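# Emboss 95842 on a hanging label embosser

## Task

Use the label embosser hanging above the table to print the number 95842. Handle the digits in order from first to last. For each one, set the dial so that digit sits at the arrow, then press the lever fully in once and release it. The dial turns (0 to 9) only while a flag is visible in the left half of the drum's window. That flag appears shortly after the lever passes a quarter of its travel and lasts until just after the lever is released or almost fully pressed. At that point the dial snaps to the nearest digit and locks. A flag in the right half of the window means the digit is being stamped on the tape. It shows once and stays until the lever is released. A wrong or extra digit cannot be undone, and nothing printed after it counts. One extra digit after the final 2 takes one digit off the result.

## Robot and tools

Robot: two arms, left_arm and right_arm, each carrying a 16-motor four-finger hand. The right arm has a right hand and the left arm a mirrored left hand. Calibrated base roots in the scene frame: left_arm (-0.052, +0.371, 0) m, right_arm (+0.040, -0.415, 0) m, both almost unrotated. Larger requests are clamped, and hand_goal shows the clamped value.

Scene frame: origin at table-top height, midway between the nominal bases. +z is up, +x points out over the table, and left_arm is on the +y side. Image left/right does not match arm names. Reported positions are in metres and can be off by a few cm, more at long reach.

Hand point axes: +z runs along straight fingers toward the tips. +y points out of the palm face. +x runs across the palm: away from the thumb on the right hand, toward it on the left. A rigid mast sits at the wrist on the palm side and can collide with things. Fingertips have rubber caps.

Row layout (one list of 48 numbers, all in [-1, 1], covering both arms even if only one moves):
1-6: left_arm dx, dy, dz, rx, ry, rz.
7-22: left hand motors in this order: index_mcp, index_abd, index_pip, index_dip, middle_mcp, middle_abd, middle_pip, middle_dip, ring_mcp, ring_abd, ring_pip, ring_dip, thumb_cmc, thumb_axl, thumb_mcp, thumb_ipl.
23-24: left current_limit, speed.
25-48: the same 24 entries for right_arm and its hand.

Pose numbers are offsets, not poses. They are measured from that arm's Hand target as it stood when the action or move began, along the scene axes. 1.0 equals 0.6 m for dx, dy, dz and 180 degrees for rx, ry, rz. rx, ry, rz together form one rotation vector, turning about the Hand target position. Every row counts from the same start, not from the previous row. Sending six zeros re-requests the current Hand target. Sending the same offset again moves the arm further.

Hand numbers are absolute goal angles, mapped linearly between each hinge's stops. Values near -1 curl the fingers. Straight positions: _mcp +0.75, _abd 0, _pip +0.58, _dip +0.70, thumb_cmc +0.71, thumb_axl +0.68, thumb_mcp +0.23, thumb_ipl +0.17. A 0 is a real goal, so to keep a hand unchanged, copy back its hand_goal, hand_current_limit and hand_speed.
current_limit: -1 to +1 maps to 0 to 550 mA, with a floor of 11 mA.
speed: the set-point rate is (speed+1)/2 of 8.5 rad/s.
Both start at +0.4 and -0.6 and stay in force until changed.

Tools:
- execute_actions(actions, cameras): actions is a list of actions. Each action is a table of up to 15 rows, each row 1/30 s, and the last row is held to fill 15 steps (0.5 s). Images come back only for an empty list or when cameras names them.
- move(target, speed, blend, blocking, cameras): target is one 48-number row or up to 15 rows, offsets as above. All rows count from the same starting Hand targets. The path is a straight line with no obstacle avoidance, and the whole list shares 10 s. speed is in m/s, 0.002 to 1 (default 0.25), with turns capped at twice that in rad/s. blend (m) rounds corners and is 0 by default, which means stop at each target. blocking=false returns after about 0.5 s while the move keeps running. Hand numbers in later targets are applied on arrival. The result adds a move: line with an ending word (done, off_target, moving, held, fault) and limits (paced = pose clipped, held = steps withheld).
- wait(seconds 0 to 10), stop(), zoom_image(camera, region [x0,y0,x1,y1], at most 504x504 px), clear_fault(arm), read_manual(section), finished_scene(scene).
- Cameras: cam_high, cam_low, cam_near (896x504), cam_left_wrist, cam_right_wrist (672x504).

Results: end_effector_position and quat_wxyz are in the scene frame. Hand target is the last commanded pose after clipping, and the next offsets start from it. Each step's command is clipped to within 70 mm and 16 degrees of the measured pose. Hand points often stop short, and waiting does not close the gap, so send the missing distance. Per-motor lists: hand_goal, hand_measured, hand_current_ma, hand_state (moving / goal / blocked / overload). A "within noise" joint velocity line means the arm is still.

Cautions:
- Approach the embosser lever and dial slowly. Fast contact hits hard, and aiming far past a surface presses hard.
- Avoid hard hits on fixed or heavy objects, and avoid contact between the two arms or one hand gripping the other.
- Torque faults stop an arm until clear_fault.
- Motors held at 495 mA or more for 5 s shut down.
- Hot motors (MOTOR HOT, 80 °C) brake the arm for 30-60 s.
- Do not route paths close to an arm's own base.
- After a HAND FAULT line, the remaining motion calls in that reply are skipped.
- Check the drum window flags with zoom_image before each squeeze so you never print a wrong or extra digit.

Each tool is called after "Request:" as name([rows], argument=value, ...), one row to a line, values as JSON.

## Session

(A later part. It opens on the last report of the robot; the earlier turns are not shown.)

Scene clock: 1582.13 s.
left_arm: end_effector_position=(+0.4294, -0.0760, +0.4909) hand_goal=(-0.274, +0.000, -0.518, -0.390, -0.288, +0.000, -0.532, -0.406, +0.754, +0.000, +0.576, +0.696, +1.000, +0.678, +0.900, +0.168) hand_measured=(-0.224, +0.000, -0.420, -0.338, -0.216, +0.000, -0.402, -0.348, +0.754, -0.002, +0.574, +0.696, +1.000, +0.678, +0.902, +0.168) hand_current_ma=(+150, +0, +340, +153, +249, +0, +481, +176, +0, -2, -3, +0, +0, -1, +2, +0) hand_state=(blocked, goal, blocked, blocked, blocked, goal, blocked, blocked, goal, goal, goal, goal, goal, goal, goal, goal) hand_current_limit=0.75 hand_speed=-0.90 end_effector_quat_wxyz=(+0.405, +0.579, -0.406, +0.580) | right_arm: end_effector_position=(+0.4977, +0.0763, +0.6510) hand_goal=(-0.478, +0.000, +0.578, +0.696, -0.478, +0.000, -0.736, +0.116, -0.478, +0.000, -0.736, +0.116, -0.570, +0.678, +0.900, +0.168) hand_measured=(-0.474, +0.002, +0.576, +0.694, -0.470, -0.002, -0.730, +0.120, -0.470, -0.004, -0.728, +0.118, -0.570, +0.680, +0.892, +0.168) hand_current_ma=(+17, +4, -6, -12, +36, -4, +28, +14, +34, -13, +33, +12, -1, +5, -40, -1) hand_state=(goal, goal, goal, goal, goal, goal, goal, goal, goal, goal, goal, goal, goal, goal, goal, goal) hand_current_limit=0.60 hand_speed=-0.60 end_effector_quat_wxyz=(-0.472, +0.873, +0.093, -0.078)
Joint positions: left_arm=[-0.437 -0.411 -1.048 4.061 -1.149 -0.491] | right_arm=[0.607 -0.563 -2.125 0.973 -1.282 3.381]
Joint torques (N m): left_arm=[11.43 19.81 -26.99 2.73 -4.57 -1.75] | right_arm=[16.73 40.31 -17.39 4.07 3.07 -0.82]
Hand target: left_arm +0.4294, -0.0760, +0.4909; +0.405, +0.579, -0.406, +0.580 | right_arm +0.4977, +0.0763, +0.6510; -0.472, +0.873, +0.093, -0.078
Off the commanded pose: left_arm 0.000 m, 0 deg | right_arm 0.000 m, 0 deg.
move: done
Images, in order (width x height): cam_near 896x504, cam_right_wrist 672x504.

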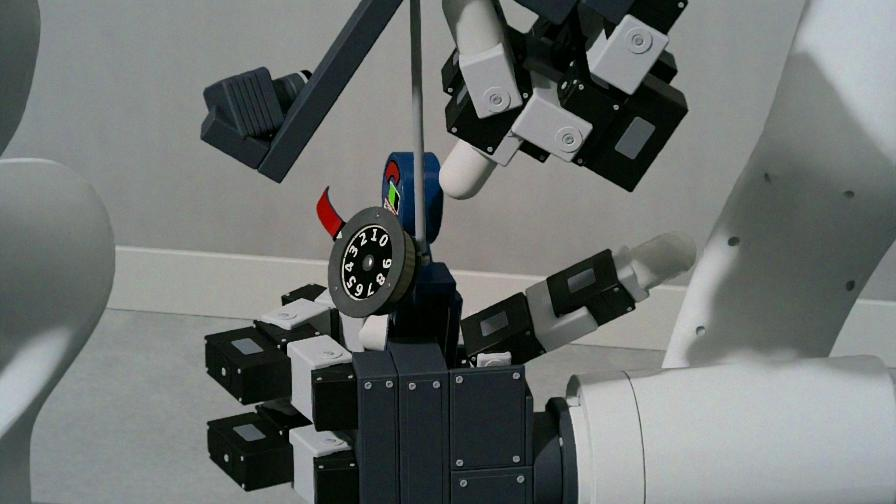

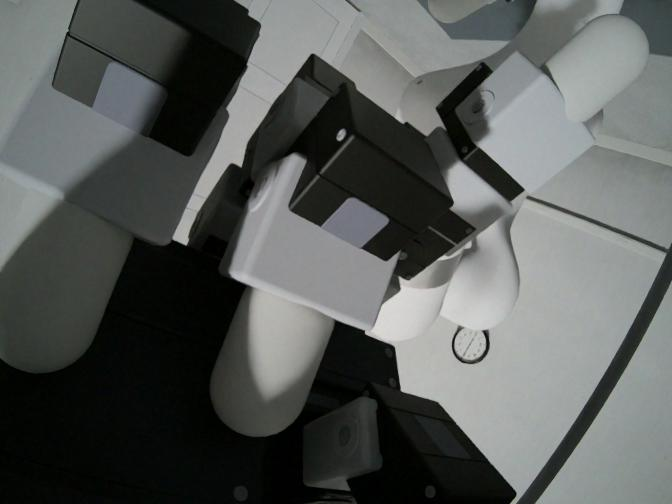

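Request:
move(target=[0,0,0,0,0,0,-0.274,0,-0.518,-0.39,-0.288,0,-0.532,-0.406,0.754,0,0.576,0.696,1.0,0.678,0.9,0.168,0.75,-0.9,0.0032,-0.0195,-0.0213,0,0,0,-0.479,0,0.577,0.696,-0.479,0,-0.737,0.116,-0.479,0,-0.737,0.116,-0.571,0.678,0.9,0.168,0.6,-0.6], speed=0.03, cameras=["cam_near","cam_right_wrist"])

Request:
zoom_image(camera="cam_near", region=[320, 160, 480, 330])

Scene clock: 1594.73 s.
left_arm: end_effector_position=(+0.4294, -0.0760, +0.4909) hand_goal=(-0.274, +0.000, -0.518, -0.390, -0.288, +0.000, -0.532, -0.406, +0.754, +0.000, +0.576, +0.696, +1.000, +0.678, +0.900, +0.168) hand_measured=(-0.224, +0.000, -0.420, -0.338, -0.216, +0.000, -0.402, -0.348, +0.754, -0.002, +0.574, +0.696, +1.000, +0.678, +0.902, +0.168) hand_current_ma=(+150, +0, +340, +153, +249, +0, +481, +176, +0, -2, -3, +0, +0, -1, +2, +0) hand_state=(blocked, goal, blocked, blocked, blocked, goal, blocked, blocked, goal, goal, goal, goal, goal, goal, goal, goal) hand_current_limit=0.75 hand_speed=-0.90 end_effector_quat_wxyz=(+0.405, +0.579, -0.406, +0.580) | right_arm: end_effector_position=(+0.4996, +0.0646, +0.6382) hand_goal=(-0.478, +0.000, +0.578, +0.696, -0.478, +0.000, -0.736, +0.116, -0.478, +0.000, -0.736, +0.116, -0.570, +0.678, +0.900, +0.168) hand_measured=(-0.474, +0.002, +0.576, +0.694, -0.470, -0.002, -0.730, +0.120, -0.470, -0.004, -0.728, +0.118, -0.570, +0.680, +0.892, +0.168) hand_current_ma=(+17, +4, -6, -12, +36, -4, +27, +14, +34, -13, +33, +11, -1, +5, -40, -1) hand_state=(goal, goal, goal, goal, goal, goal, goal, goal, goal, goal, goal, goal, goal, goal, goal, goal) hand_current_limit=0.60 hand_speed=-0.60 end_effector_quat_wxyz=(-0.472, +0.873, +0.093, -0.078)
Joint positions: left_arm=[-0.437 -0.411 -1.048 4.061 -1.149 -0.491] | right_arm=[0.59 -0.529 -2.046 0.987 -1.27 3.332]
Joint torques (N m): left_arm=[11.36 19.6 -26.95 2.64 -4.45 -1.72] | right_arm=[-14.15 39.47 -17.49 3.75 2.97 -0.88]
Hand target: left_arm +0.4294, -0.0760, +0.4909; +0.405, +0.579, -0.406, +0.580 | right_arm +0.4996, +0.0646, +0.6382; -0.472, +0.873, +0.093, -0.078
Off the commanded pose: left_arm 0.000 m, 0 deg | right_arm 0.000 m, 0 deg.
move: done
Images, in order (width x height): cam_near 896x504, cam_right_wrist 672x504.

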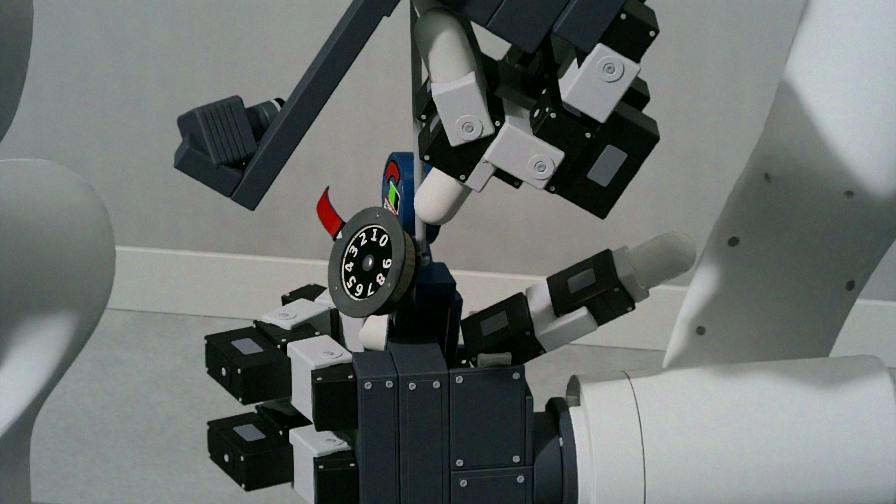

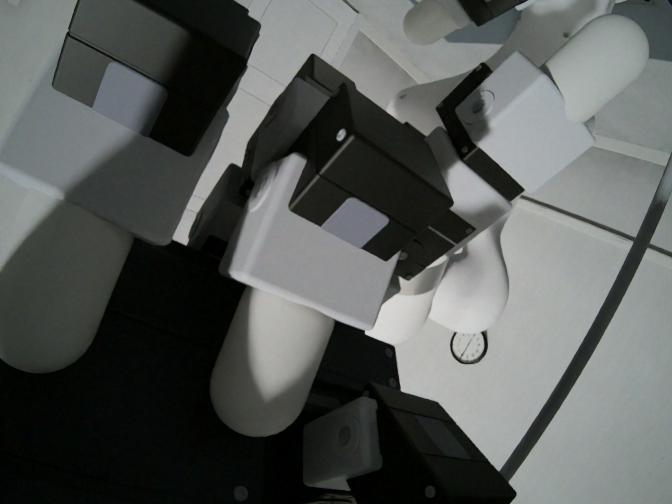

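Scaled by 2.965 from the camera's 896x504 image, which has a finer 1280x720 frame.

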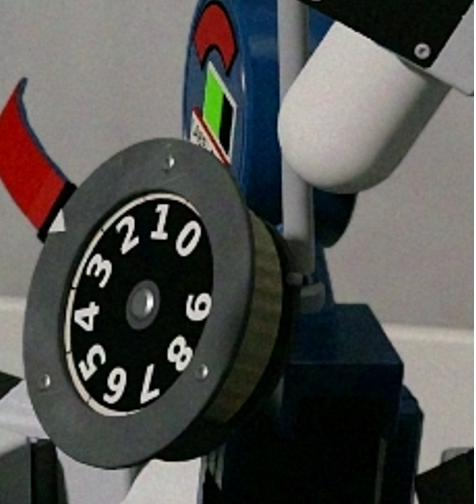

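Request:
zoom_image(camera="cam_near", region=[380, 190, 450, 270])

Scaled by 6.300 from the camera's 896x504 image, which has a finer 1280x720 frame.

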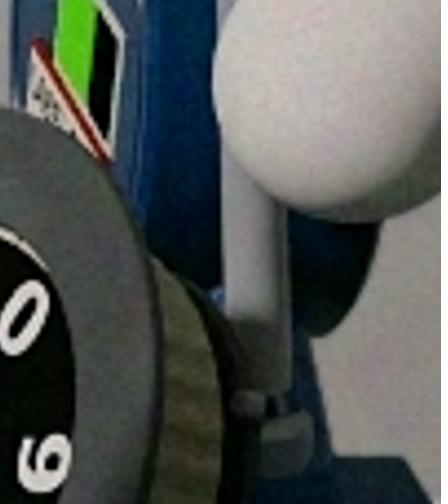

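Request:
zoom_image(camera="cam_near", region=[385, 235, 435, 320])

Request:
zoom_image(camera="cam_near", region=[320, 195, 440, 330])

Scaled by 5.929 from the camera's 896x504 image, which has a finer 1280x720 frame.

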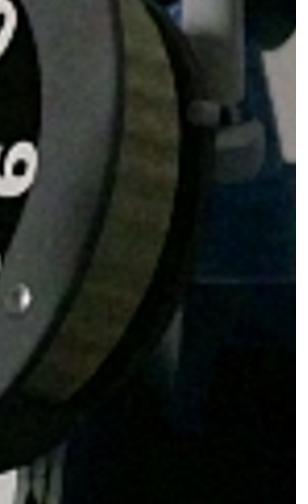

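Scaled by 3.733 from the camera's 896x504 image, which has a finer 1280x720 frame.

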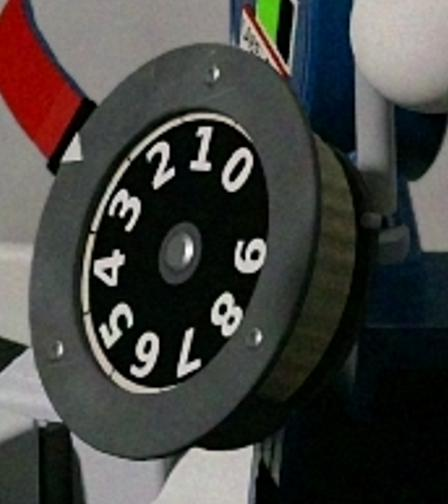

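Request:
move(target=[0,0,0,0,0,0,-0.274,0,-0.518,-0.39,-0.288,0,-0.532,-0.406,0.754,0,0.576,0.696,1.0,0.678,0.9,0.168,0.75,-0.9,0.0012,-0.0072,-0.0112,0,0,0,-0.479,0,0.577,0.696,-0.479,0,-0.737,0.116,-0.479,0,-0.737,0.116,-0.571,0.678,0.9,0.168,0.6,-0.6], speed=0.01, cameras=["cam_near"])

Request:
zoom_image(camera="cam_near", region=[320, 170, 480, 330])

Scene clock: 1660.33 s.
left_arm: end_effector_position=(+0.4294, -0.0760, +0.4909) hand_goal=(-0.274, +0.000, -0.518, -0.390, -0.288, +0.000, -0.532, -0.406, +0.754, +0.000, +0.576, +0.696, +1.000, +0.678, +0.900, +0.168) hand_measured=(-0.224, +0.000, -0.420, -0.338, -0.216, +0.000, -0.402, -0.348, +0.754, -0.002, +0.574, +0.696, +1.000, +0.678, +0.902, +0.168) hand_current_ma=(+150, +0, +340, +153, +249, +0, +481, +176, +0, -2, -3, +0, +0, -1, +2, +0) hand_state=(blocked, goal, blocked, blocked, blocked, goal, blocked, blocked, goal, goal, goal, goal, goal, goal, goal, goal) hand_current_limit=0.75 hand_speed=-0.90 end_effector_quat_wxyz=(+0.405, +0.579, -0.406, +0.580) | right_arm: end_effector_position=(+0.5003, +0.0603, +0.6315) hand_goal=(-0.478, +0.000, +0.578, +0.696, -0.478, +0.000, -0.736, +0.116, -0.478, +0.000, -0.736, +0.116, -0.570, +0.678, +0.900, +0.168) hand_measured=(-0.474, +0.002, +0.576, +0.694, -0.470, -0.002, -0.730, +0.120, -0.470, -0.004, -0.728, +0.118, -0.570, +0.680, +0.892, +0.168) hand_current_ma=(+17, +4, -6, -12, +36, -4, +27, +14, +34, -13, +33, +11, -1, +5, -40, -1) hand_state=(goal, goal, goal, goal, goal, goal, goal, goal, goal, goal, goal, goal, goal, goal, goal, goal) hand_current_limit=0.60 hand_speed=-0.60 end_effector_quat_wxyz=(-0.472, +0.873, +0.093, -0.078)
Joint positions: left_arm=[-0.437 -0.411 -1.048 4.061 -1.149 -0.491] | right_arm=[0.584 -0.516 -2.012 0.994 -1.264 3.31]
Joint torques (N m): left_arm=[11.28 19.34 -26.73 2.5 -4.27 -1.75] | right_arm=[-15.91 41.37 -17.69 3.86 3.06 -0.82]
Hand target: left_arm +0.4294, -0.0760, +0.4909; +0.405, +0.579, -0.406, +0.580 | right_arm +0.5003, +0.0603, +0.6315; -0.472, +0.873, +0.093, -0.078
Off the commanded pose: left_arm 0.000 m, 0 deg | right_arm 0.000 m, 0 deg.
move: done
Images, in order (width x height): cam_near 896x504.

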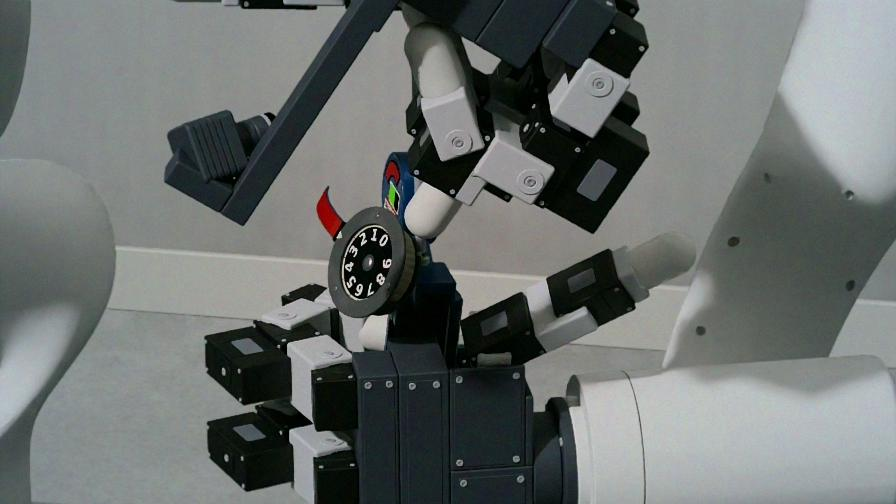

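Scaled by 3.150 from the camera's 896x504 image, which has a finer 1280x720 frame.

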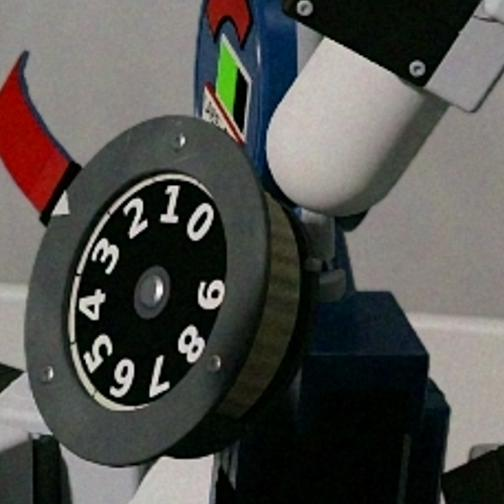

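Request:
move(target=[0,0,0,0,0,0,-0.274,0,-0.518,-0.39,-0.288,0,-0.532,-0.406,0.754,0,0.576,0.696,1.0,0.678,0.9,0.168,0.75,-0.9,0.0004,-0.0027,-0.0042,0,0,0,-0.479,0,0.577,0.696,-0.479,0,-0.737,0.116,-0.479,0,-0.737,0.116,-0.571,0.678,0.9,0.168,0.6,-0.6], speed=0.01, cameras=["cam_near"])

Request:
zoom_image(camera="cam_near", region=[320, 170, 480, 330])

Scene clock: 1664.40 s.
left_arm: end_effector_position=(+0.4294, -0.0760, +0.4909) hand_goal=(-0.274, +0.000, -0.518, -0.390, -0.288, +0.000, -0.532, -0.406, +0.754, +0.000, +0.576, +0.696, +1.000, +0.678, +0.900, +0.168) hand_measured=(-0.224, +0.000, -0.420, -0.338, -0.216, +0.000, -0.402, -0.348, +0.754, -0.002, +0.574, +0.696, +1.000, +0.678, +0.902, +0.168) hand_current_ma=(+150, +0, +340, +153, +249, +0, +481, +176, +0, -2, -3, +0, +0, -1, +2, +0) hand_state=(blocked, goal, blocked, blocked, blocked, goal, blocked, blocked, goal, goal, goal, goal, goal, goal, goal, goal) hand_current_limit=0.75 hand_speed=-0.90 end_effector_quat_wxyz=(+0.405, +0.579, -0.406, +0.580) | right_arm: end_effector_position=(+0.5005, +0.0587, +0.6290) hand_goal=(-0.478, +0.000, +0.578, +0.696, -0.478, +0.000, -0.736, +0.116, -0.478, +0.000, -0.736, +0.116, -0.570, +0.678, +0.900, +0.168) hand_measured=(-0.474, +0.002, +0.576, +0.694, -0.470, -0.002, -0.730, +0.120, -0.470, -0.004, -0.728, +0.118, -0.570, +0.680, +0.892, +0.168) hand_current_ma=(+17, +4, -6, -12, +36, -4, +27, +14, +34, -13, +33, +11, -1, +5, -40, -1) hand_state=(goal, goal, goal, goal, goal, goal, goal, goal, goal, goal, goal, goal, goal, goal, goal, goal) hand_current_limit=0.60 hand_speed=-0.60 end_effector_quat_wxyz=(-0.472, +0.873, +0.093, -0.078)
Joint positions: left_arm=[-0.437 -0.411 -1.048 4.061 -1.149 -0.491] | right_arm=[0.581 -0.511 -1.999 0.996 -1.262 3.301]
Joint torques (N m): left_arm=[11.25 19.49 -26.57 2.75 -4.12 -1.73] | right_arm=[-15.23 41.41 -17.06 3.81 3.02 -0.87]
Hand target: left_arm +0.4294, -0.0760, +0.4909; +0.405, +0.579, -0.406, +0.580 | right_arm +0.5005, +0.0587, +0.6289; -0.472, +0.873, +0.093, -0.078
Off the commanded pose: left_arm 0.000 m, 0 deg | right_arm 0.000 m, 0 deg.
move: done
Images, in order (width x height): cam_near 896x504.

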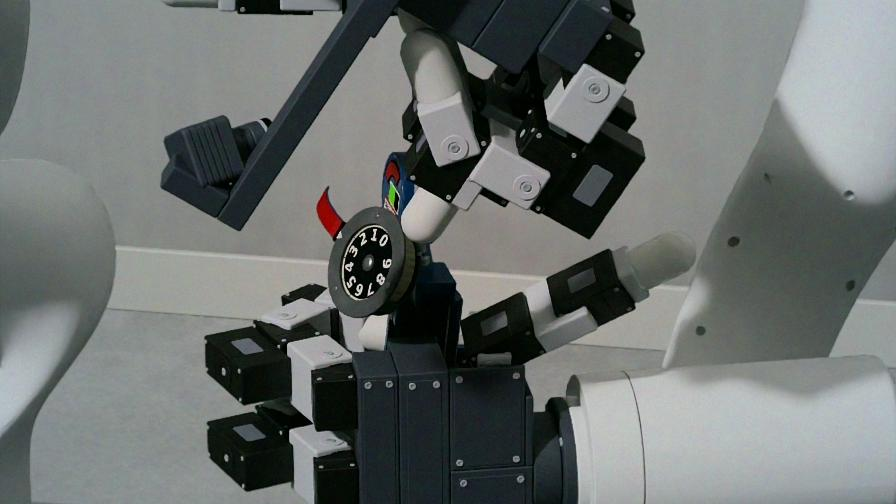

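Scaled by 3.150 from the camera's 896x504 image, which has a finer 1280x720 frame.

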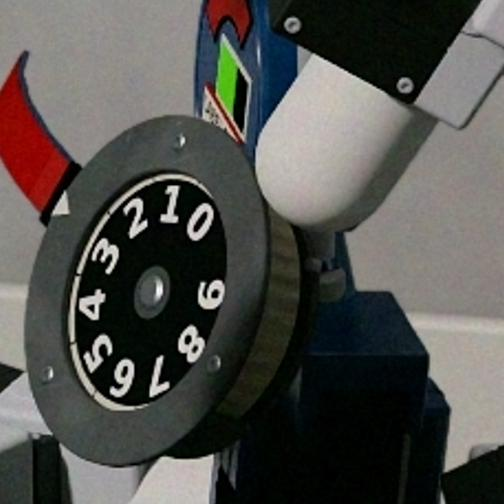

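Request:
move(target=[0,0,0,0,0,0,-0.274,0,-0.518,-0.39,-0.288,0,-0.532,-0.406,0.754,0,0.576,0.696,1.0,0.678,0.9,0.168,0.75,-0.9,0.0004,-0.0018,-0.0028,0,0,0,-0.479,0,0.577,0.696,-0.479,0,-0.737,0.116,-0.479,0,-0.737,0.116,-0.571,0.678,0.9,0.168,0.6,-0.6], speed=0.01, cameras=["cam_near"])

Request:
zoom_image(camera="cam_near", region=[380, 180, 460, 270])

Scene clock: 1671.50 s.
left_arm: end_effector_position=(+0.4295, -0.0760, +0.4909) hand_goal=(-0.274, +0.000, -0.518, -0.390, -0.288, +0.000, -0.532, -0.406, +0.754, +0.000, +0.576, +0.696, +1.000, +0.678, +0.900, +0.168) hand_measured=(-0.224, +0.000, -0.420, -0.338, -0.216, +0.000, -0.402, -0.348, +0.754, -0.002, +0.574, +0.696, +1.000, +0.678, +0.902, +0.168) hand_current_ma=(+150, +0, +340, +153, +249, +0, +481, +176, +0, -2, -3, +0, +0, -1, +2, +0) hand_state=(blocked, goal, blocked, blocked, blocked, goal, blocked, blocked, goal, goal, goal, goal, goal, goal, goal, goal) hand_current_limit=0.75 hand_speed=-0.90 end_effector_quat_wxyz=(+0.405, +0.579, -0.406, +0.580) | right_arm: end_effector_position=(+0.5008, +0.0576, +0.6273) hand_goal=(-0.478, +0.000, +0.578, +0.696, -0.478, +0.000, -0.736, +0.116, -0.478, +0.000, -0.736, +0.116, -0.570, +0.678, +0.900, +0.168) hand_measured=(-0.470, -0.002, +0.580, +0.694, -0.470, -0.002, -0.730, +0.120, -0.470, -0.004, -0.728, +0.118, -0.570, +0.680, +0.892, +0.168) hand_current_ma=(+35, -7, +8, -7, +36, -4, +27, +14, +34, -13, +33, +11, -1, +5, -40, -1) hand_state=(goal, goal, goal, goal, goal, goal, goal, goal, goal, goal, goal, goal, goal, goal, goal, goal) hand_current_limit=0.60 hand_speed=-0.60 end_effector_quat_wxyz=(-0.472, +0.873, +0.093, -0.078)
Joint positions: left_arm=[-0.437 -0.411 -1.048 4.061 -1.149 -0.491] | right_arm=[0.58 -0.508 -1.991 0.997 -1.26 3.296]
Joint torques (N m): left_arm=[11.03 20.33 -26.36 2.68 -4.05 -1.86] | right_arm=[-15.83 40 -17.54 4.02 2.65 -0.86]
Hand target: left_arm +0.4294, -0.0760, +0.4909; +0.405, +0.579, -0.406, +0.580 | right_arm +0.5008, +0.0576, +0.6273; -0.472, +0.873, +0.093, -0.078
Off the commanded pose: left_arm 0.000 m, 0 deg | right_arm 0.000 m, 0 deg.
move: done
Images, in order (width x height): cam_near 896x504.

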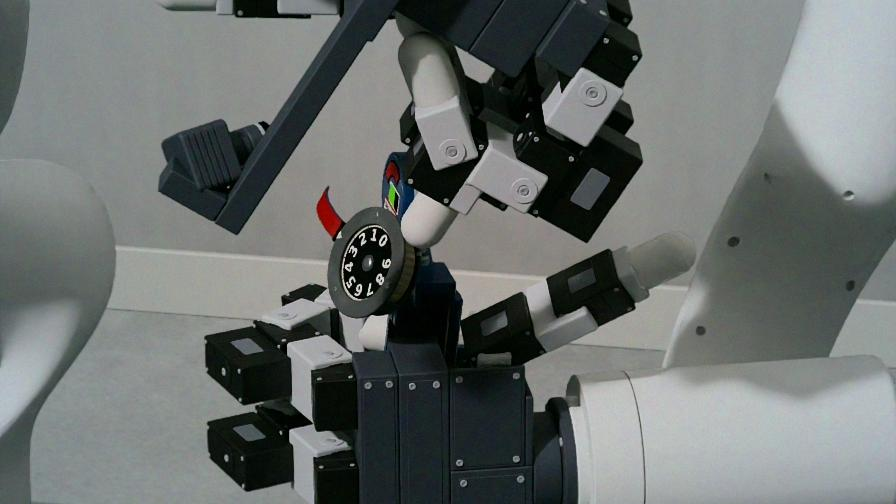

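Scaled by 5.600 from the camera's 896x504 image, which has a finer 1280x720 frame.

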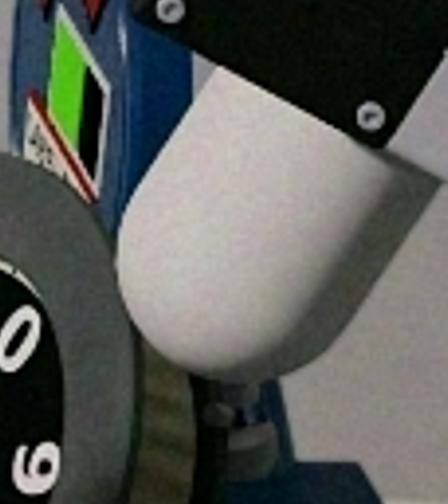

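Request:
move([
  [0,0,0,0,0,0,-0.274,0,-0.518,-0.39,-0.288,0,-0.532,-0.406,0.754,0,0.576,0.696,1.0,0.678,0.9,0.168,0.75,-0.9,-0.0022,0.0133,0.021,0,0,0,-0.479,0,0.577,0.696,-0.479,0,-0.737,0.116,-0.479,0,-0.737,0.116,-0.571,0.678,0.9,0.168,0.6,-0.6],
  [0,0,0,0,0,0,-0.274,0,-0.518,-0.39,-0.288,0,-0.532,-0.406,0.754,0,0.576,0.696,1.0,0.678,0.9,0.168,0.75,-0.9,-0.0262,0.0098,0.0193,0,0,0,-0.479,0,0.577,0.696,-0.479,0,-0.737,0.116,-0.479,0,-0.737,0.116,-0.571,0.678,0.9,0.168,0.6,-0.6],
  [0,0,0,0,0,0,-0.274,0,-0.518,-0.39,-0.288,0,-0.532,-0.406,0.754,0,0.576,0.696,1.0,0.678,0.9,0.168,0.75,-0.9,-0.0248,0.0013,0.006,0,0,0,-0.479,0,0.577,0.696,-0.479,0,-0.737,0.116,-0.479,0,-0.737,0.116,-0.571,0.678,0.9,0.168,0.6,-0.6],
], speed=[0.02, 0.02, 0.01], blend=0.002, cameras=["cam_near"])

Request:
zoom_image(camera="cam_near", region=[320, 170, 480, 330])

Scene clock: 1697.03 s.
left_arm: end_effector_position=(+0.4295, -0.0760, +0.4909) hand_goal=(-0.274, +0.000, -0.518, -0.390, -0.288, +0.000, -0.532, -0.406, +0.754, +0.000, +0.576, +0.696, +1.000, +0.678, +0.900, +0.168) hand_measured=(-0.224, +0.000, -0.420, -0.338, -0.216, +0.000, -0.402, -0.348, +0.754, -0.002, +0.574, +0.696, +1.000, +0.678, +0.902, +0.168) hand_current_ma=(+150, +0, +340, +153, +249, +0, +481, +176, +0, -2, -3, +0, +0, -1, +2, +0) hand_state=(blocked, goal, blocked, blocked, blocked, goal, blocked, blocked, goal, goal, goal, goal, goal, goal, goal, goal) hand_current_limit=0.75 hand_speed=-0.90 end_effector_quat_wxyz=(+0.405, +0.579, -0.406, +0.580) | right_arm: end_effector_position=(+0.4859, +0.0584, +0.6309) hand_goal=(-0.478, +0.000, +0.578, +0.696, -0.478, +0.000, -0.736, +0.116, -0.478, +0.000, -0.736, +0.116, -0.570, +0.678, +0.900, +0.168) hand_measured=(-0.470, -0.002, +0.580, +0.696, -0.470, -0.002, -0.730, +0.120, -0.470, -0.004, -0.728, +0.118, -0.570, +0.680, +0.892, +0.168) hand_current_ma=(+40, -7, +11, -3, +36, -4, +27, +14, +34, -13, +33, +11, -1, +5, -40, -1) hand_state=(goal, goal, goal, goal, goal, goal, goal, goal, goal, goal, goal, goal, goal, goal, goal, goal) hand_current_limit=0.60 hand_speed=-0.60 end_effector_quat_wxyz=(-0.472, +0.873, +0.093, -0.078)
Joint positions: left_arm=[-0.437 -0.411 -1.048 4.061 -1.149 -0.491] | right_arm=[0.594 -0.471 -1.947 0.998 -1.244 3.298]
Joint torques (N m): left_arm=[10.68 33.28 -26.63 2.62 -3.8 -1.83] | right_arm=[-15.2 38.69 -17.93 3.65 2.85 -0.95]
Hand target: left_arm +0.4294, -0.0760, +0.4909; +0.405, +0.579, -0.406, +0.580 | right_arm +0.4859, +0.0584, +0.6309; -0.472, +0.873, +0.093, -0.078
Off the commanded pose: left_arm 0.000 m, 0 deg | right_arm 0.000 m, 0 deg.
move: done
Images, in order (width x height): cam_near 896x504.

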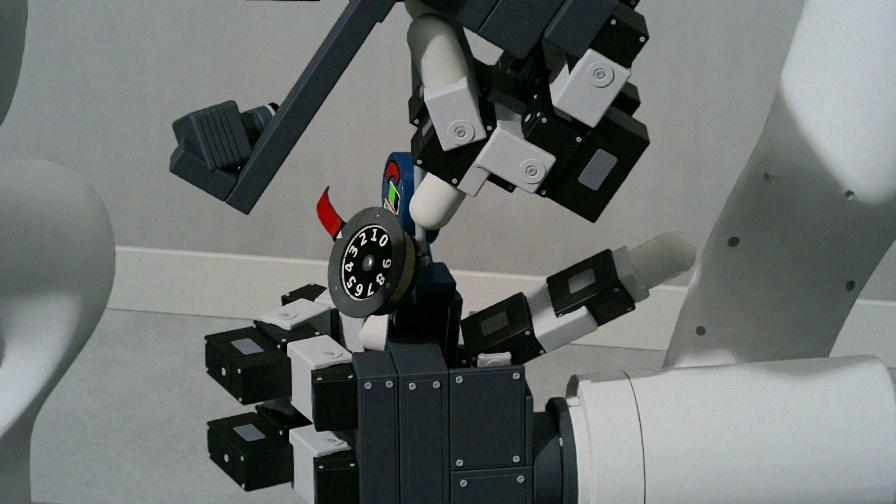

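Scaled by 3.150 from the camera's 896x504 image, which has a finer 1280x720 frame.

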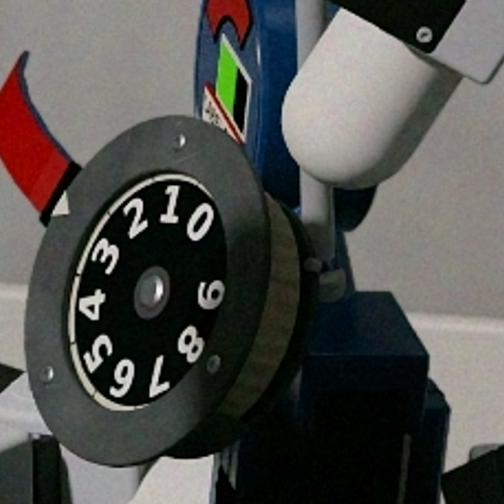

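Request:
move(target=[0,0,0,0,0,0,-0.274,0,-0.518,-0.39,-0.288,0,-0.532,-0.406,0.754,0,0.576,0.696,1.0,0.678,0.9,0.168,0.75,-0.9,0.0006,-0.0045,-0.0056,0,0,0,-0.479,0,0.577,0.696,-0.479,0,-0.737,0.116,-0.479,0,-0.737,0.116,-0.571,0.678,0.9,0.168,0.6,-0.6], speed=0.01, cameras=["cam_near"])

Request:
zoom_image(camera="cam_near", region=[320, 170, 480, 330])

Scene clock: 1703.27 s.
left_arm: end_effector_position=(+0.4294, -0.0760, +0.4909) hand_goal=(-0.274, +0.000, -0.518, -0.390, -0.288, +0.000, -0.532, -0.406, +0.754, +0.000, +0.576, +0.696, +1.000, +0.678, +0.900, +0.168) hand_measured=(-0.224, +0.000, -0.420, -0.338, -0.216, +0.000, -0.402, -0.348, +0.754, -0.002, +0.574, +0.696, +1.000, +0.678, +0.902, +0.168) hand_current_ma=(+150, +0, +340, +153, +249, +0, +481, +176, +0, -2, -3, +0, +0, -1, +2, +0) hand_state=(blocked, goal, blocked, blocked, blocked, goal, blocked, blocked, goal, goal, goal, goal, goal, goal, goal, goal) hand_current_limit=0.75 hand_speed=-0.90 end_effector_quat_wxyz=(+0.405, +0.579, -0.406, +0.580) | right_arm: end_effector_position=(+0.4863, +0.0557, +0.6275) hand_goal=(-0.478, +0.000, +0.578, +0.696, -0.478, +0.000, -0.736, +0.116, -0.478, +0.000, -0.736, +0.116, -0.570, +0.678, +0.900, +0.168) hand_measured=(-0.470, -0.002, +0.580, +0.696, -0.470, -0.002, -0.730, +0.120, -0.470, -0.004, -0.728, +0.118, -0.570, +0.680, +0.892, +0.168) hand_current_ma=(+40, -7, +11, -3, +36, -4, +27, +14, +34, -13, +33, +11, -1, +5, -40, -1) hand_state=(goal, goal, goal, goal, goal, goal, goal, goal, goal, goal, goal, goal, goal, goal, goal, goal) hand_current_limit=0.60 hand_speed=-0.60 end_effector_quat_wxyz=(-0.472, +0.873, +0.093, -0.078)
Joint positions: left_arm=[-0.437 -0.411 -1.048 4.061 -1.149 -0.491] | right_arm=[0.59 -0.465 -1.93 1.001 -1.242 3.286]
Joint torques (N m): left_arm=[10.24 35.07 -26.41 2.39 -3.7 -1.81] | right_arm=[-15.77 40.77 -17.32 4.39 3.18 -0.83]
Hand target: left_arm +0.4294, -0.0760, +0.4909; +0.405, +0.579, -0.406, +0.580 | right_arm +0.4863, +0.0557, +0.6275; -0.472, +0.873, +0.093, -0.078
Off the commanded pose: left_arm 0.000 m, 0 deg | right_arm 0.000 m, 0 deg.
move: done
Images, in order (width x height): cam_near 896x504.

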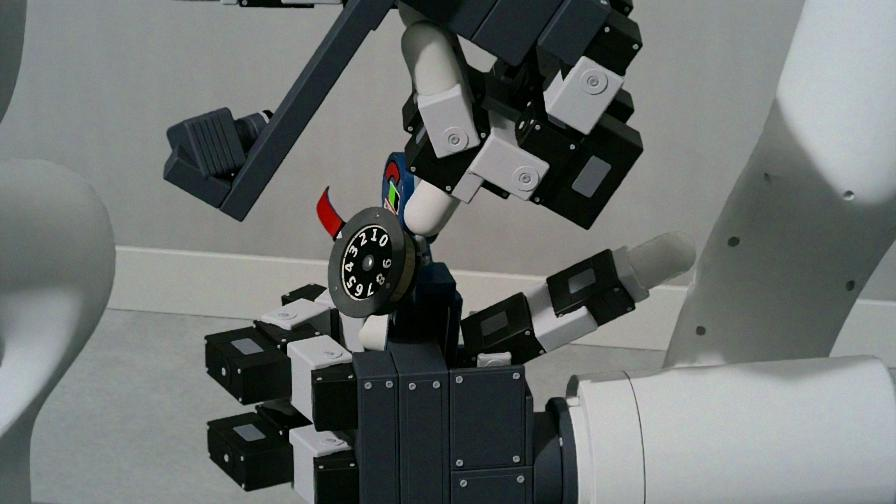

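Scaled by 3.150 from the camera's 896x504 image, which has a finer 1280x720 frame.

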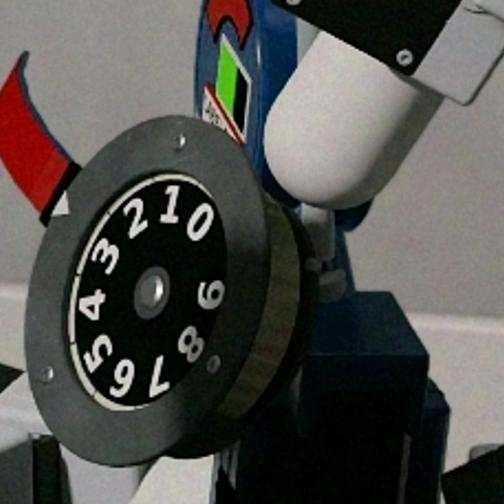

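Request:
move(target=[0,0,0,0,0,0,-0.274,0,-0.518,-0.39,-0.288,0,-0.532,-0.406,0.754,0,0.576,0.696,1.0,0.678,0.9,0.168,0.75,-0.9,0.0003,-0.0018,-0.0028,0,0,0,-0.479,0,0.577,0.696,-0.479,0,-0.737,0.116,-0.479,0,-0.737,0.116,-0.571,0.678,0.9,0.168,0.6,-0.6], speed=0.01, cameras=[])

Request:
move(target=[0,0,0,0,0,0,-0.274,0,-0.518,-0.39,-0.288,0,-0.532,-0.406,0.754,0,0.576,0.696,1.0,0.678,0.9,0.168,0.75,-0.9,0.0003,-0.0018,-0.0028,0,0,0,-0.479,0,0.577,0.696,-0.479,0,-0.737,0.116,-0.479,0,-0.737,0.116,-0.571,0.678,0.9,0.168,0.6,-0.6], speed=0.01, cameras=["cam_near"])

Request:
zoom_image(camera="cam_near", region=[320, 170, 480, 330])

Scene clock: 1710.73 s.
left_arm: end_effector_position=(+0.4294, -0.0760, +0.4909) hand_goal=(-0.274, +0.000, -0.518, -0.390, -0.288, +0.000, -0.532, -0.406, +0.754, +0.000, +0.576, +0.696, +1.000, +0.678, +0.900, +0.168) hand_measured=(-0.224, +0.000, -0.420, -0.338, -0.216, +0.000, -0.402, -0.348, +0.754, -0.002, +0.574, +0.696, +1.000, +0.678, +0.902, +0.168) hand_current_ma=(+150, +0, +340, +153, +249, +0, +481, +176, +0, -2, -3, +0, +0, -1, +2, +0) hand_state=(blocked, goal, blocked, blocked, blocked, goal, blocked, blocked, goal, goal, goal, goal, goal, goal, goal, goal) hand_current_limit=0.75 hand_speed=-0.90 end_effector_quat_wxyz=(+0.405, +0.579, -0.406, +0.580) | right_arm: end_effector_position=(+0.4864, +0.0546, +0.6258) hand_goal=(-0.478, +0.000, +0.578, +0.696, -0.478, +0.000, -0.736, +0.116, -0.478, +0.000, -0.736, +0.116, -0.570, +0.678, +0.900, +0.168) hand_measured=(-0.470, -0.002, +0.580, +0.696, -0.470, -0.002, -0.730, +0.120, -0.470, -0.004, -0.728, +0.118, -0.570, +0.680, +0.892, +0.168) hand_current_ma=(+40, -7, +11, -3, +36, -4, +27, +14, +34, -13, +33, +11, -1, +5, -40, -1) hand_state=(goal, goal, goal, goal, goal, goal, goal, goal, goal, goal, goal, goal, goal, goal, goal, goal) hand_current_limit=0.60 hand_speed=-0.60 end_effector_quat_wxyz=(-0.472, +0.873, +0.093, -0.078)
Joint positions: left_arm=[-0.437 -0.411 -1.048 4.061 -1.149 -0.491] | right_arm=[0.588 -0.462 -1.922 1.003 -1.241 3.281]
Joint torques (N m): left_arm=[10.91 34.66 -26.48 2.55 -3.57 -1.79] | right_arm=[-16.45 38.42 -18.03 4.02 2.87 -0.9]
Hand target: left_arm +0.4294, -0.0760, +0.4909; +0.405, +0.579, -0.406, +0.580 | right_arm +0.4864, +0.0546, +0.6258; -0.472, +0.873, +0.093, -0.078
Off the commanded pose: left_arm 0.000 m, 0 deg | right_arm 0.000 m, 0 deg.
move: done
No camera images: "cameras" was empty.

Scene clock: 1711.43 s.
left_arm: end_effector_position=(+0.4294, -0.0760, +0.4909) hand_goal=(-0.274, +0.000, -0.518, -0.390, -0.288, +0.000, -0.532, -0.406, +0.754, +0.000, +0.576, +0.696, +1.000, +0.678, +0.900, +0.168) hand_measured=(-0.224, +0.000, -0.420, -0.338, -0.216, +0.000, -0.402, -0.348, +0.754, -0.002, +0.574, +0.696, +1.000, +0.678, +0.902, +0.168) hand_current_ma=(+150, +0, +340, +153, +249, +0, +481, +176, +0, -2, -3, +0, +0, -1, +2, +0) hand_state=(blocked, goal, blocked, blocked, blocked, goal, blocked, blocked, goal, goal, goal, goal, goal, goal, goal, goal) hand_current_limit=0.75 hand_speed=-0.90 end_effector_quat_wxyz=(+0.405, +0.579, -0.406, +0.580) | right_arm: end_effector_position=(+0.4866, +0.0535, +0.6242) hand_goal=(-0.478, +0.000, +0.578, +0.696, -0.478, +0.000, -0.736, +0.116, -0.478, +0.000, -0.736, +0.116, -0.570, +0.678, +0.900, +0.168) hand_measured=(-0.470, -0.002, +0.580, +0.696, -0.470, -0.002, -0.730, +0.120, -0.470, -0.004, -0.728, +0.118, -0.570, +0.680, +0.892, +0.168) hand_current_ma=(+39, -7, +11, -3, +36, -4, +27, +14, +34, -13, +33, +11, -1, +5, -40, -1) hand_state=(goal, goal, goal, goal, goal, goal, goal, goal, goal, goal, goal, goal, goal, goal, goal, goal) hand_current_limit=0.60 hand_speed=-0.60 end_effector_quat_wxyz=(-0.472, +0.873, +0.093, -0.078)
Joint positions: left_arm=[-0.437 -0.411 -1.048 4.061 -1.149 -0.491] | right_arm=[0.587 -0.459 -1.915 1.004 -1.24 3.276]
Joint torques (N m): left_arm=[10.93 35.58 -26.34 2.49 -3.55 -1.74] | right_arm=[-15.39 36.97 -17.29 3.58 2.86 -0.8]
Hand target: left_arm +0.4294, -0.0760, +0.4909; +0.405, +0.579, -0.406, +0.580 | right_arm +0.4866, +0.0535, +0.6241; -0.472, +0.873, +0.093, -0.078
Off the commanded pose: left_arm 0.000 m, 0 deg | right_arm 0.000 m, 0 deg.
move: done
Images, in order (width x height): cam_near 896x504.

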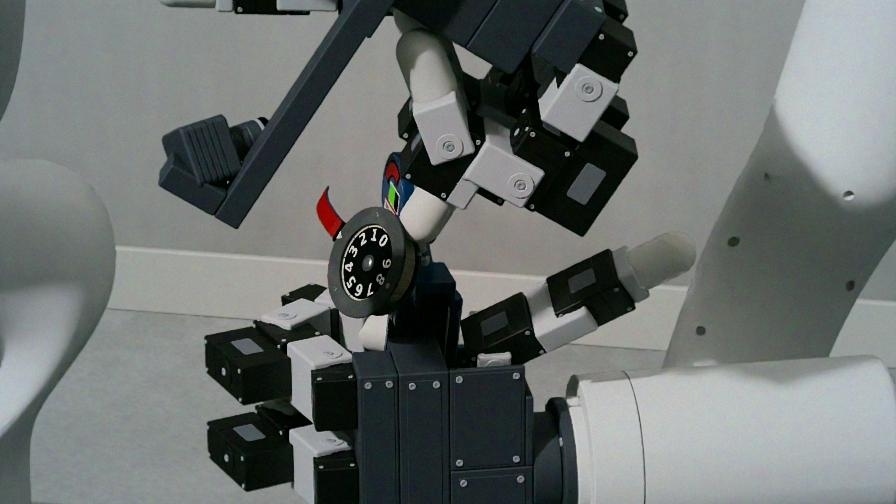

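Scaled by 3.150 from the camera's 896x504 image, which has a finer 1280x720 frame.

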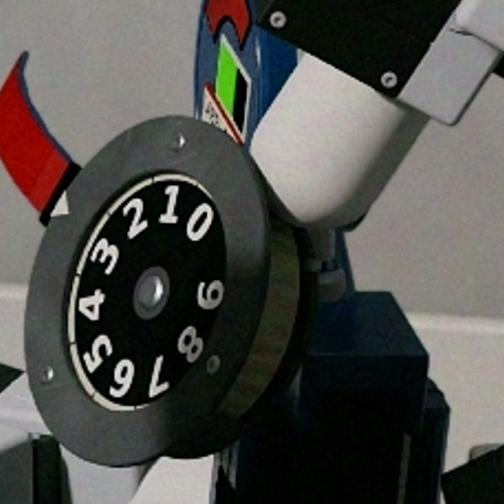

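Request:
zoom_image(camera="cam_near", region=[385, 195, 445, 255])

Scaled by 8.400 from the camera's 896x504 image, which has a finer 1280x720 frame.

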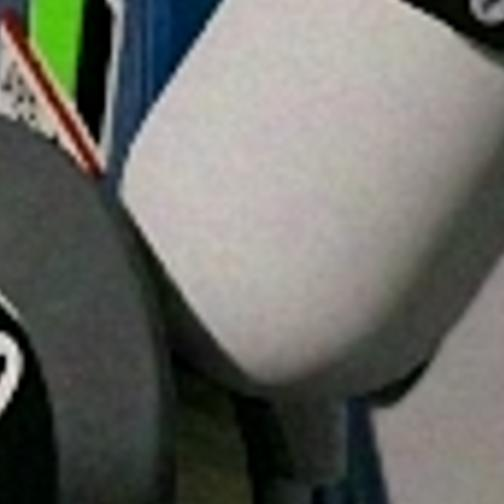

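Request:
move(target=[0,0,0,0,0,0,-0.274,0,-0.518,-0.39,-0.288,0,-0.532,-0.406,0.754,0,0.576,0.696,1.0,0.678,0.9,0.168,0.75,-0.9,0.0002,-0.0013,-0.0021,0,0,0,-0.479,0,0.577,0.696,-0.479,0,-0.737,0.116,-0.479,0,-0.737,0.116,-0.571,0.678,0.9,0.168,0.6,-0.6], speed=0.01, cameras=[])

Request:
move(target=[0,0,0,0,0,0,-0.274,0,-0.518,-0.39,-0.288,0,-0.532,-0.406,0.754,0,0.576,0.696,1.0,0.678,0.9,0.168,0.75,-0.9,0.0001,-0.0009,-0.0014,0,0,0,-0.479,0,0.577,0.696,-0.479,0,-0.737,0.116,-0.479,0,-0.737,0.116,-0.571,0.678,0.9,0.168,0.6,-0.6], speed=0.01, cameras=["cam_near"])

Request:
zoom_image(camera="cam_near", region=[360, 180, 450, 270])

Scene clock: 1751.87 s.
left_arm: end_effector_position=(+0.4294, -0.0760, +0.4909) hand_goal=(-0.274, +0.000, -0.518, -0.390, -0.288, +0.000, -0.532, -0.406, +0.754, +0.000, +0.576, +0.696, +1.000, +0.678, +0.900, +0.168) hand_measured=(-0.220, +0.000, -0.420, -0.342, -0.218, +0.000, -0.402, -0.344, +0.754, -0.002, +0.574, +0.696, +1.000, +0.678, +0.902, +0.168) hand_current_ma=(+166, +0, +340, +137, +241, +0, +481, +186, +0, -2, -3, +0, +0, -1, +2, +0) hand_state=(blocked, goal, blocked, blocked, blocked, goal, blocked, blocked, goal, goal, goal, goal, goal, goal, goal, goal) hand_current_limit=0.75 hand_speed=-0.90 end_effector_quat_wxyz=(+0.405, +0.579, -0.406, +0.580) | right_arm: end_effector_position=(+0.4867, +0.0527, +0.6229) hand_goal=(-0.478, +0.000, +0.578, +0.696, -0.478, +0.000, -0.736, +0.116, -0.478, +0.000, -0.736, +0.116, -0.570, +0.678, +0.900, +0.168) hand_measured=(-0.476, -0.004, +0.578, +0.696, -0.470, -0.002, -0.730, +0.120, -0.470, -0.004, -0.728, +0.118, -0.570, +0.680, +0.892, +0.168) hand_current_ma=(+6, -11, +2, -3, +36, -4, +27, +14, +34, -13, +33, +11, -1, +5, -40, -1) hand_state=(goal, goal, goal, goal, goal, goal, goal, goal, goal, goal, goal, goal, goal, goal, goal, goal) hand_current_limit=0.60 hand_speed=-0.60 end_effector_quat_wxyz=(-0.472, +0.873, +0.093, -0.078)
Joint positions: left_arm=[-0.437 -0.411 -1.048 4.061 -1.149 -0.491] | right_arm=[0.586 -0.457 -1.909 1.006 -1.239 3.272]
Joint torques (N m): left_arm=[10.84 34.58 -26.15 2.56 -3.38 -1.73] | right_arm=[-17.12 39.19 -16.46 3.44 2.74 -0.93]
Hand target: left_arm +0.4294, -0.0760, +0.4909; +0.405, +0.579, -0.406, +0.580 | right_arm +0.4867, +0.0527, +0.6229; -0.472, +0.873, +0.093, -0.078
Off the commanded pose: left_arm 0.000 m, 0 deg | right_arm 0.000 m, 0 deg.
move: done
No camera images: "cameras" was empty.

Scene clock: 1752.57 s.
left_arm: end_effector_position=(+0.4294, -0.0760, +0.4909) hand_goal=(-0.274, +0.000, -0.518, -0.390, -0.288, +0.000, -0.532, -0.406, +0.754, +0.000, +0.576, +0.696, +1.000, +0.678, +0.900, +0.168) hand_measured=(-0.220, +0.000, -0.420, -0.344, -0.220, +0.000, -0.402, -0.342, +0.754, -0.002, +0.574, +0.696, +1.000, +0.678, +0.902, +0.168) hand_current_ma=(+173, +0, +340, +128, +231, +0, +481, +194, +0, -2, -3, +0, +0, -1, +2, +0) hand_state=(blocked, goal, blocked, blocked, blocked, goal, blocked, blocked, goal, goal, goal, goal, goal, goal, goal, goal) hand_current_limit=0.75 hand_speed=-0.90 end_effector_quat_wxyz=(+0.405, +0.579, -0.406, +0.580) | right_arm: end_effector_position=(+0.4868, +0.0522, +0.6221) hand_goal=(-0.478, +0.000, +0.578, +0.696, -0.478, +0.000, -0.736, +0.116, -0.478, +0.000, -0.736, +0.116, -0.570, +0.678, +0.900, +0.168) hand_measured=(-0.480, -0.004, +0.576, +0.694, -0.470, -0.002, -0.730, +0.120, -0.470, -0.004, -0.728, +0.118, -0.570, +0.680, +0.892, +0.168) hand_current_ma=(-12, -15, -10, -5, +36, -4, +27, +14, +34, -13, +33, +11, -1, +5, -40, -1) hand_state=(goal, goal, goal, goal, goal, goal, goal, goal, goal, goal, goal, goal, goal, goal, goal, goal) hand_current_limit=0.60 hand_speed=-0.60 end_effector_quat_wxyz=(-0.472, +0.873, +0.093, -0.078)
Joint positions: left_arm=[-0.437 -0.411 -1.048 4.061 -1.149 -0.491] | right_arm=[0.585 -0.456 -1.905 1.006 -1.238 3.269]
Joint torques (N m): left_arm=[11.11 35.14 -26.29 2.45 -3.35 -1.81] | right_arm=[-17.21 36.05 -15.77 3.16 2.87 -1.02]
Hand target: left_arm +0.4294, -0.0760, +0.4909; +0.405, +0.579, -0.406, +0.580 | right_arm +0.4868, +0.0522, +0.6220; -0.472, +0.873, +0.093, -0.078
Off the commanded pose: left_arm 0.000 m, 0 deg | right_arm 0.000 m, 0 deg.
move: done
Images, in order (width x height): cam_near 896x504.

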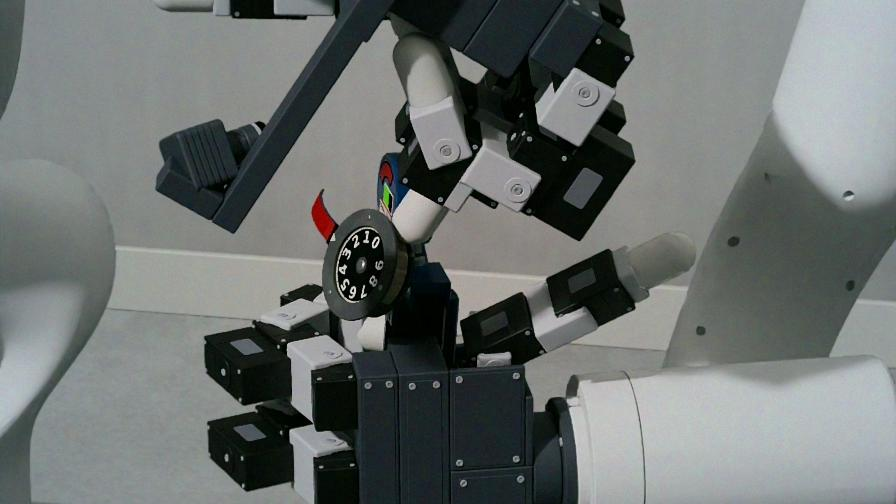

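Scaled by 5.600 from the camera's 896x504 image, which has a finer 1280x720 frame.

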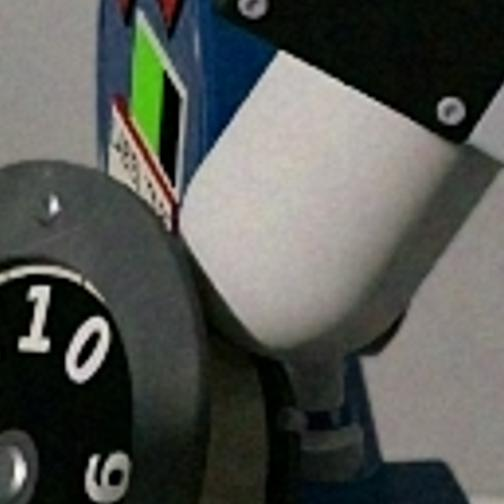

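Request:
move(target=[0,0,0,0,0,0,-0.274,0,-0.518,-0.39,-0.288,0,-0.532,-0.406,0.754,0,0.576,0.696,1.0,0.678,0.9,0.168,0.75,-0.9,-0.0015,0.0075,0.0133,0,0,0,-0.479,0,0.577,0.696,-0.479,0,-0.737,0.116,-0.479,0,-0.737,0.116,-0.571,0.678,0.9,0.168,0.6,-0.6], speed=0.02, cameras=["cam_near"])

Request:
zoom_image(camera="cam_near", region=[310, 170, 470, 330])

Scene clock: 1768.13 s.
left_arm: end_effector_position=(+0.4294, -0.0760, +0.4909) hand_goal=(-0.274, +0.000, -0.518, -0.390, -0.288, +0.000, -0.532, -0.406, +0.754, +0.000, +0.576, +0.696, +1.000, +0.678, +0.900, +0.168) hand_measured=(-0.220, +0.000, -0.420, -0.344, -0.220, +0.000, -0.402, -0.342, +0.754, -0.002, +0.574, +0.696, +1.000, +0.678, +0.902, +0.168) hand_current_ma=(+173, +0, +340, +128, +231, +0, +481, +194, +0, -2, -3, +0, +0, -1, +2, +0) hand_state=(blocked, goal, blocked, blocked, blocked, goal, blocked, blocked, goal, goal, goal, goal, goal, goal, goal, goal) hand_current_limit=0.75 hand_speed=-0.90 end_effector_quat_wxyz=(+0.405, +0.579, -0.406, +0.580) | right_arm: end_effector_position=(+0.4859, +0.0567, +0.6300) hand_goal=(-0.478, +0.000, +0.578, +0.696, -0.478, +0.000, -0.736, +0.116, -0.478, +0.000, -0.736, +0.116, -0.570, +0.678, +0.900, +0.168) hand_measured=(-0.476, -0.004, +0.576, +0.694, -0.470, -0.002, -0.730, +0.120, -0.470, -0.004, -0.728, +0.118, -0.570, +0.680, +0.892, +0.168) hand_current_ma=(+6, -14, -6, -5, +36, -4, +27, +14, +34, -13, +33, +11, -1, +5, -40, -1) hand_state=(goal, goal, goal, goal, goal, goal, goal, goal, goal, goal, goal, goal, goal, goal, goal, goal) hand_current_limit=0.60 hand_speed=-0.60 end_effector_quat_wxyz=(-0.472, +0.873, +0.093, -0.078)
Joint positions: left_arm=[-0.437 -0.411 -1.048 4.061 -1.149 -0.491] | right_arm=[0.592 -0.468 -1.94 0.999 -1.244 3.293]
Joint torques (N m): left_arm=[11.02 35.16 -26.21 2.61 -3.17 -1.79] | right_arm=[16.94 18.5 -31.38 -1.79 -2.6 0.71]
Hand target: left_arm +0.4294, -0.0760, +0.4909; +0.405, +0.579, -0.406, +0.580 | right_arm +0.4859, +0.0567, +0.6300; -0.472, +0.873, +0.093, -0.078
Off the commanded pose: left_arm 0.000 m, 0 deg | right_arm 0.000 m, 0 deg.
move: done
Images, in order (width x height): cam_near 896x504.

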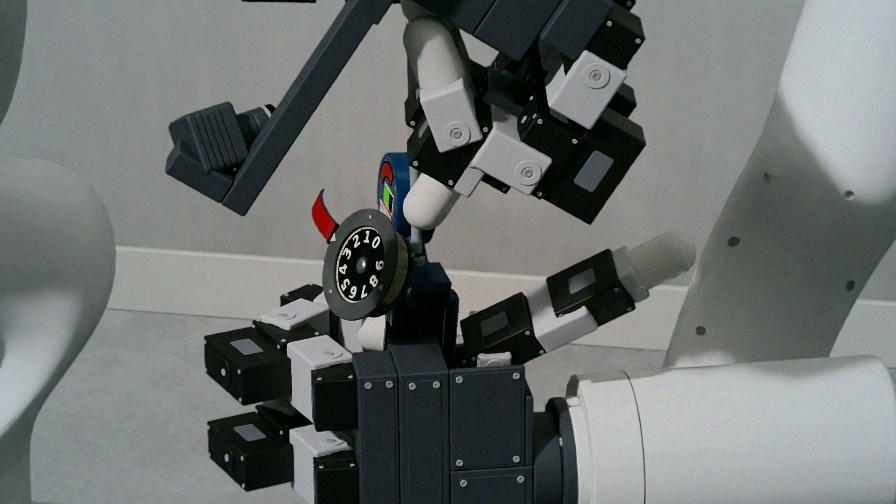

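Scaled by 3.150 from the camera's 896x504 image, which has a finer 1280x720 frame.

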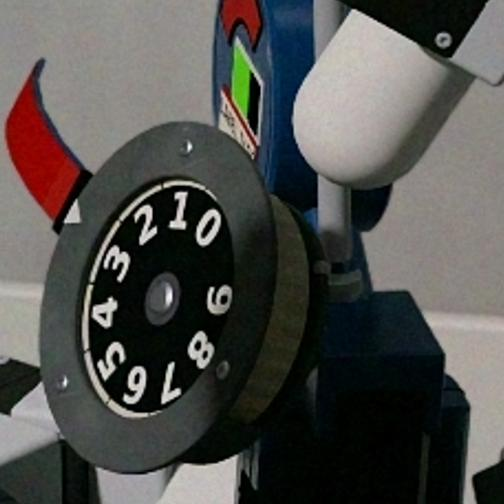

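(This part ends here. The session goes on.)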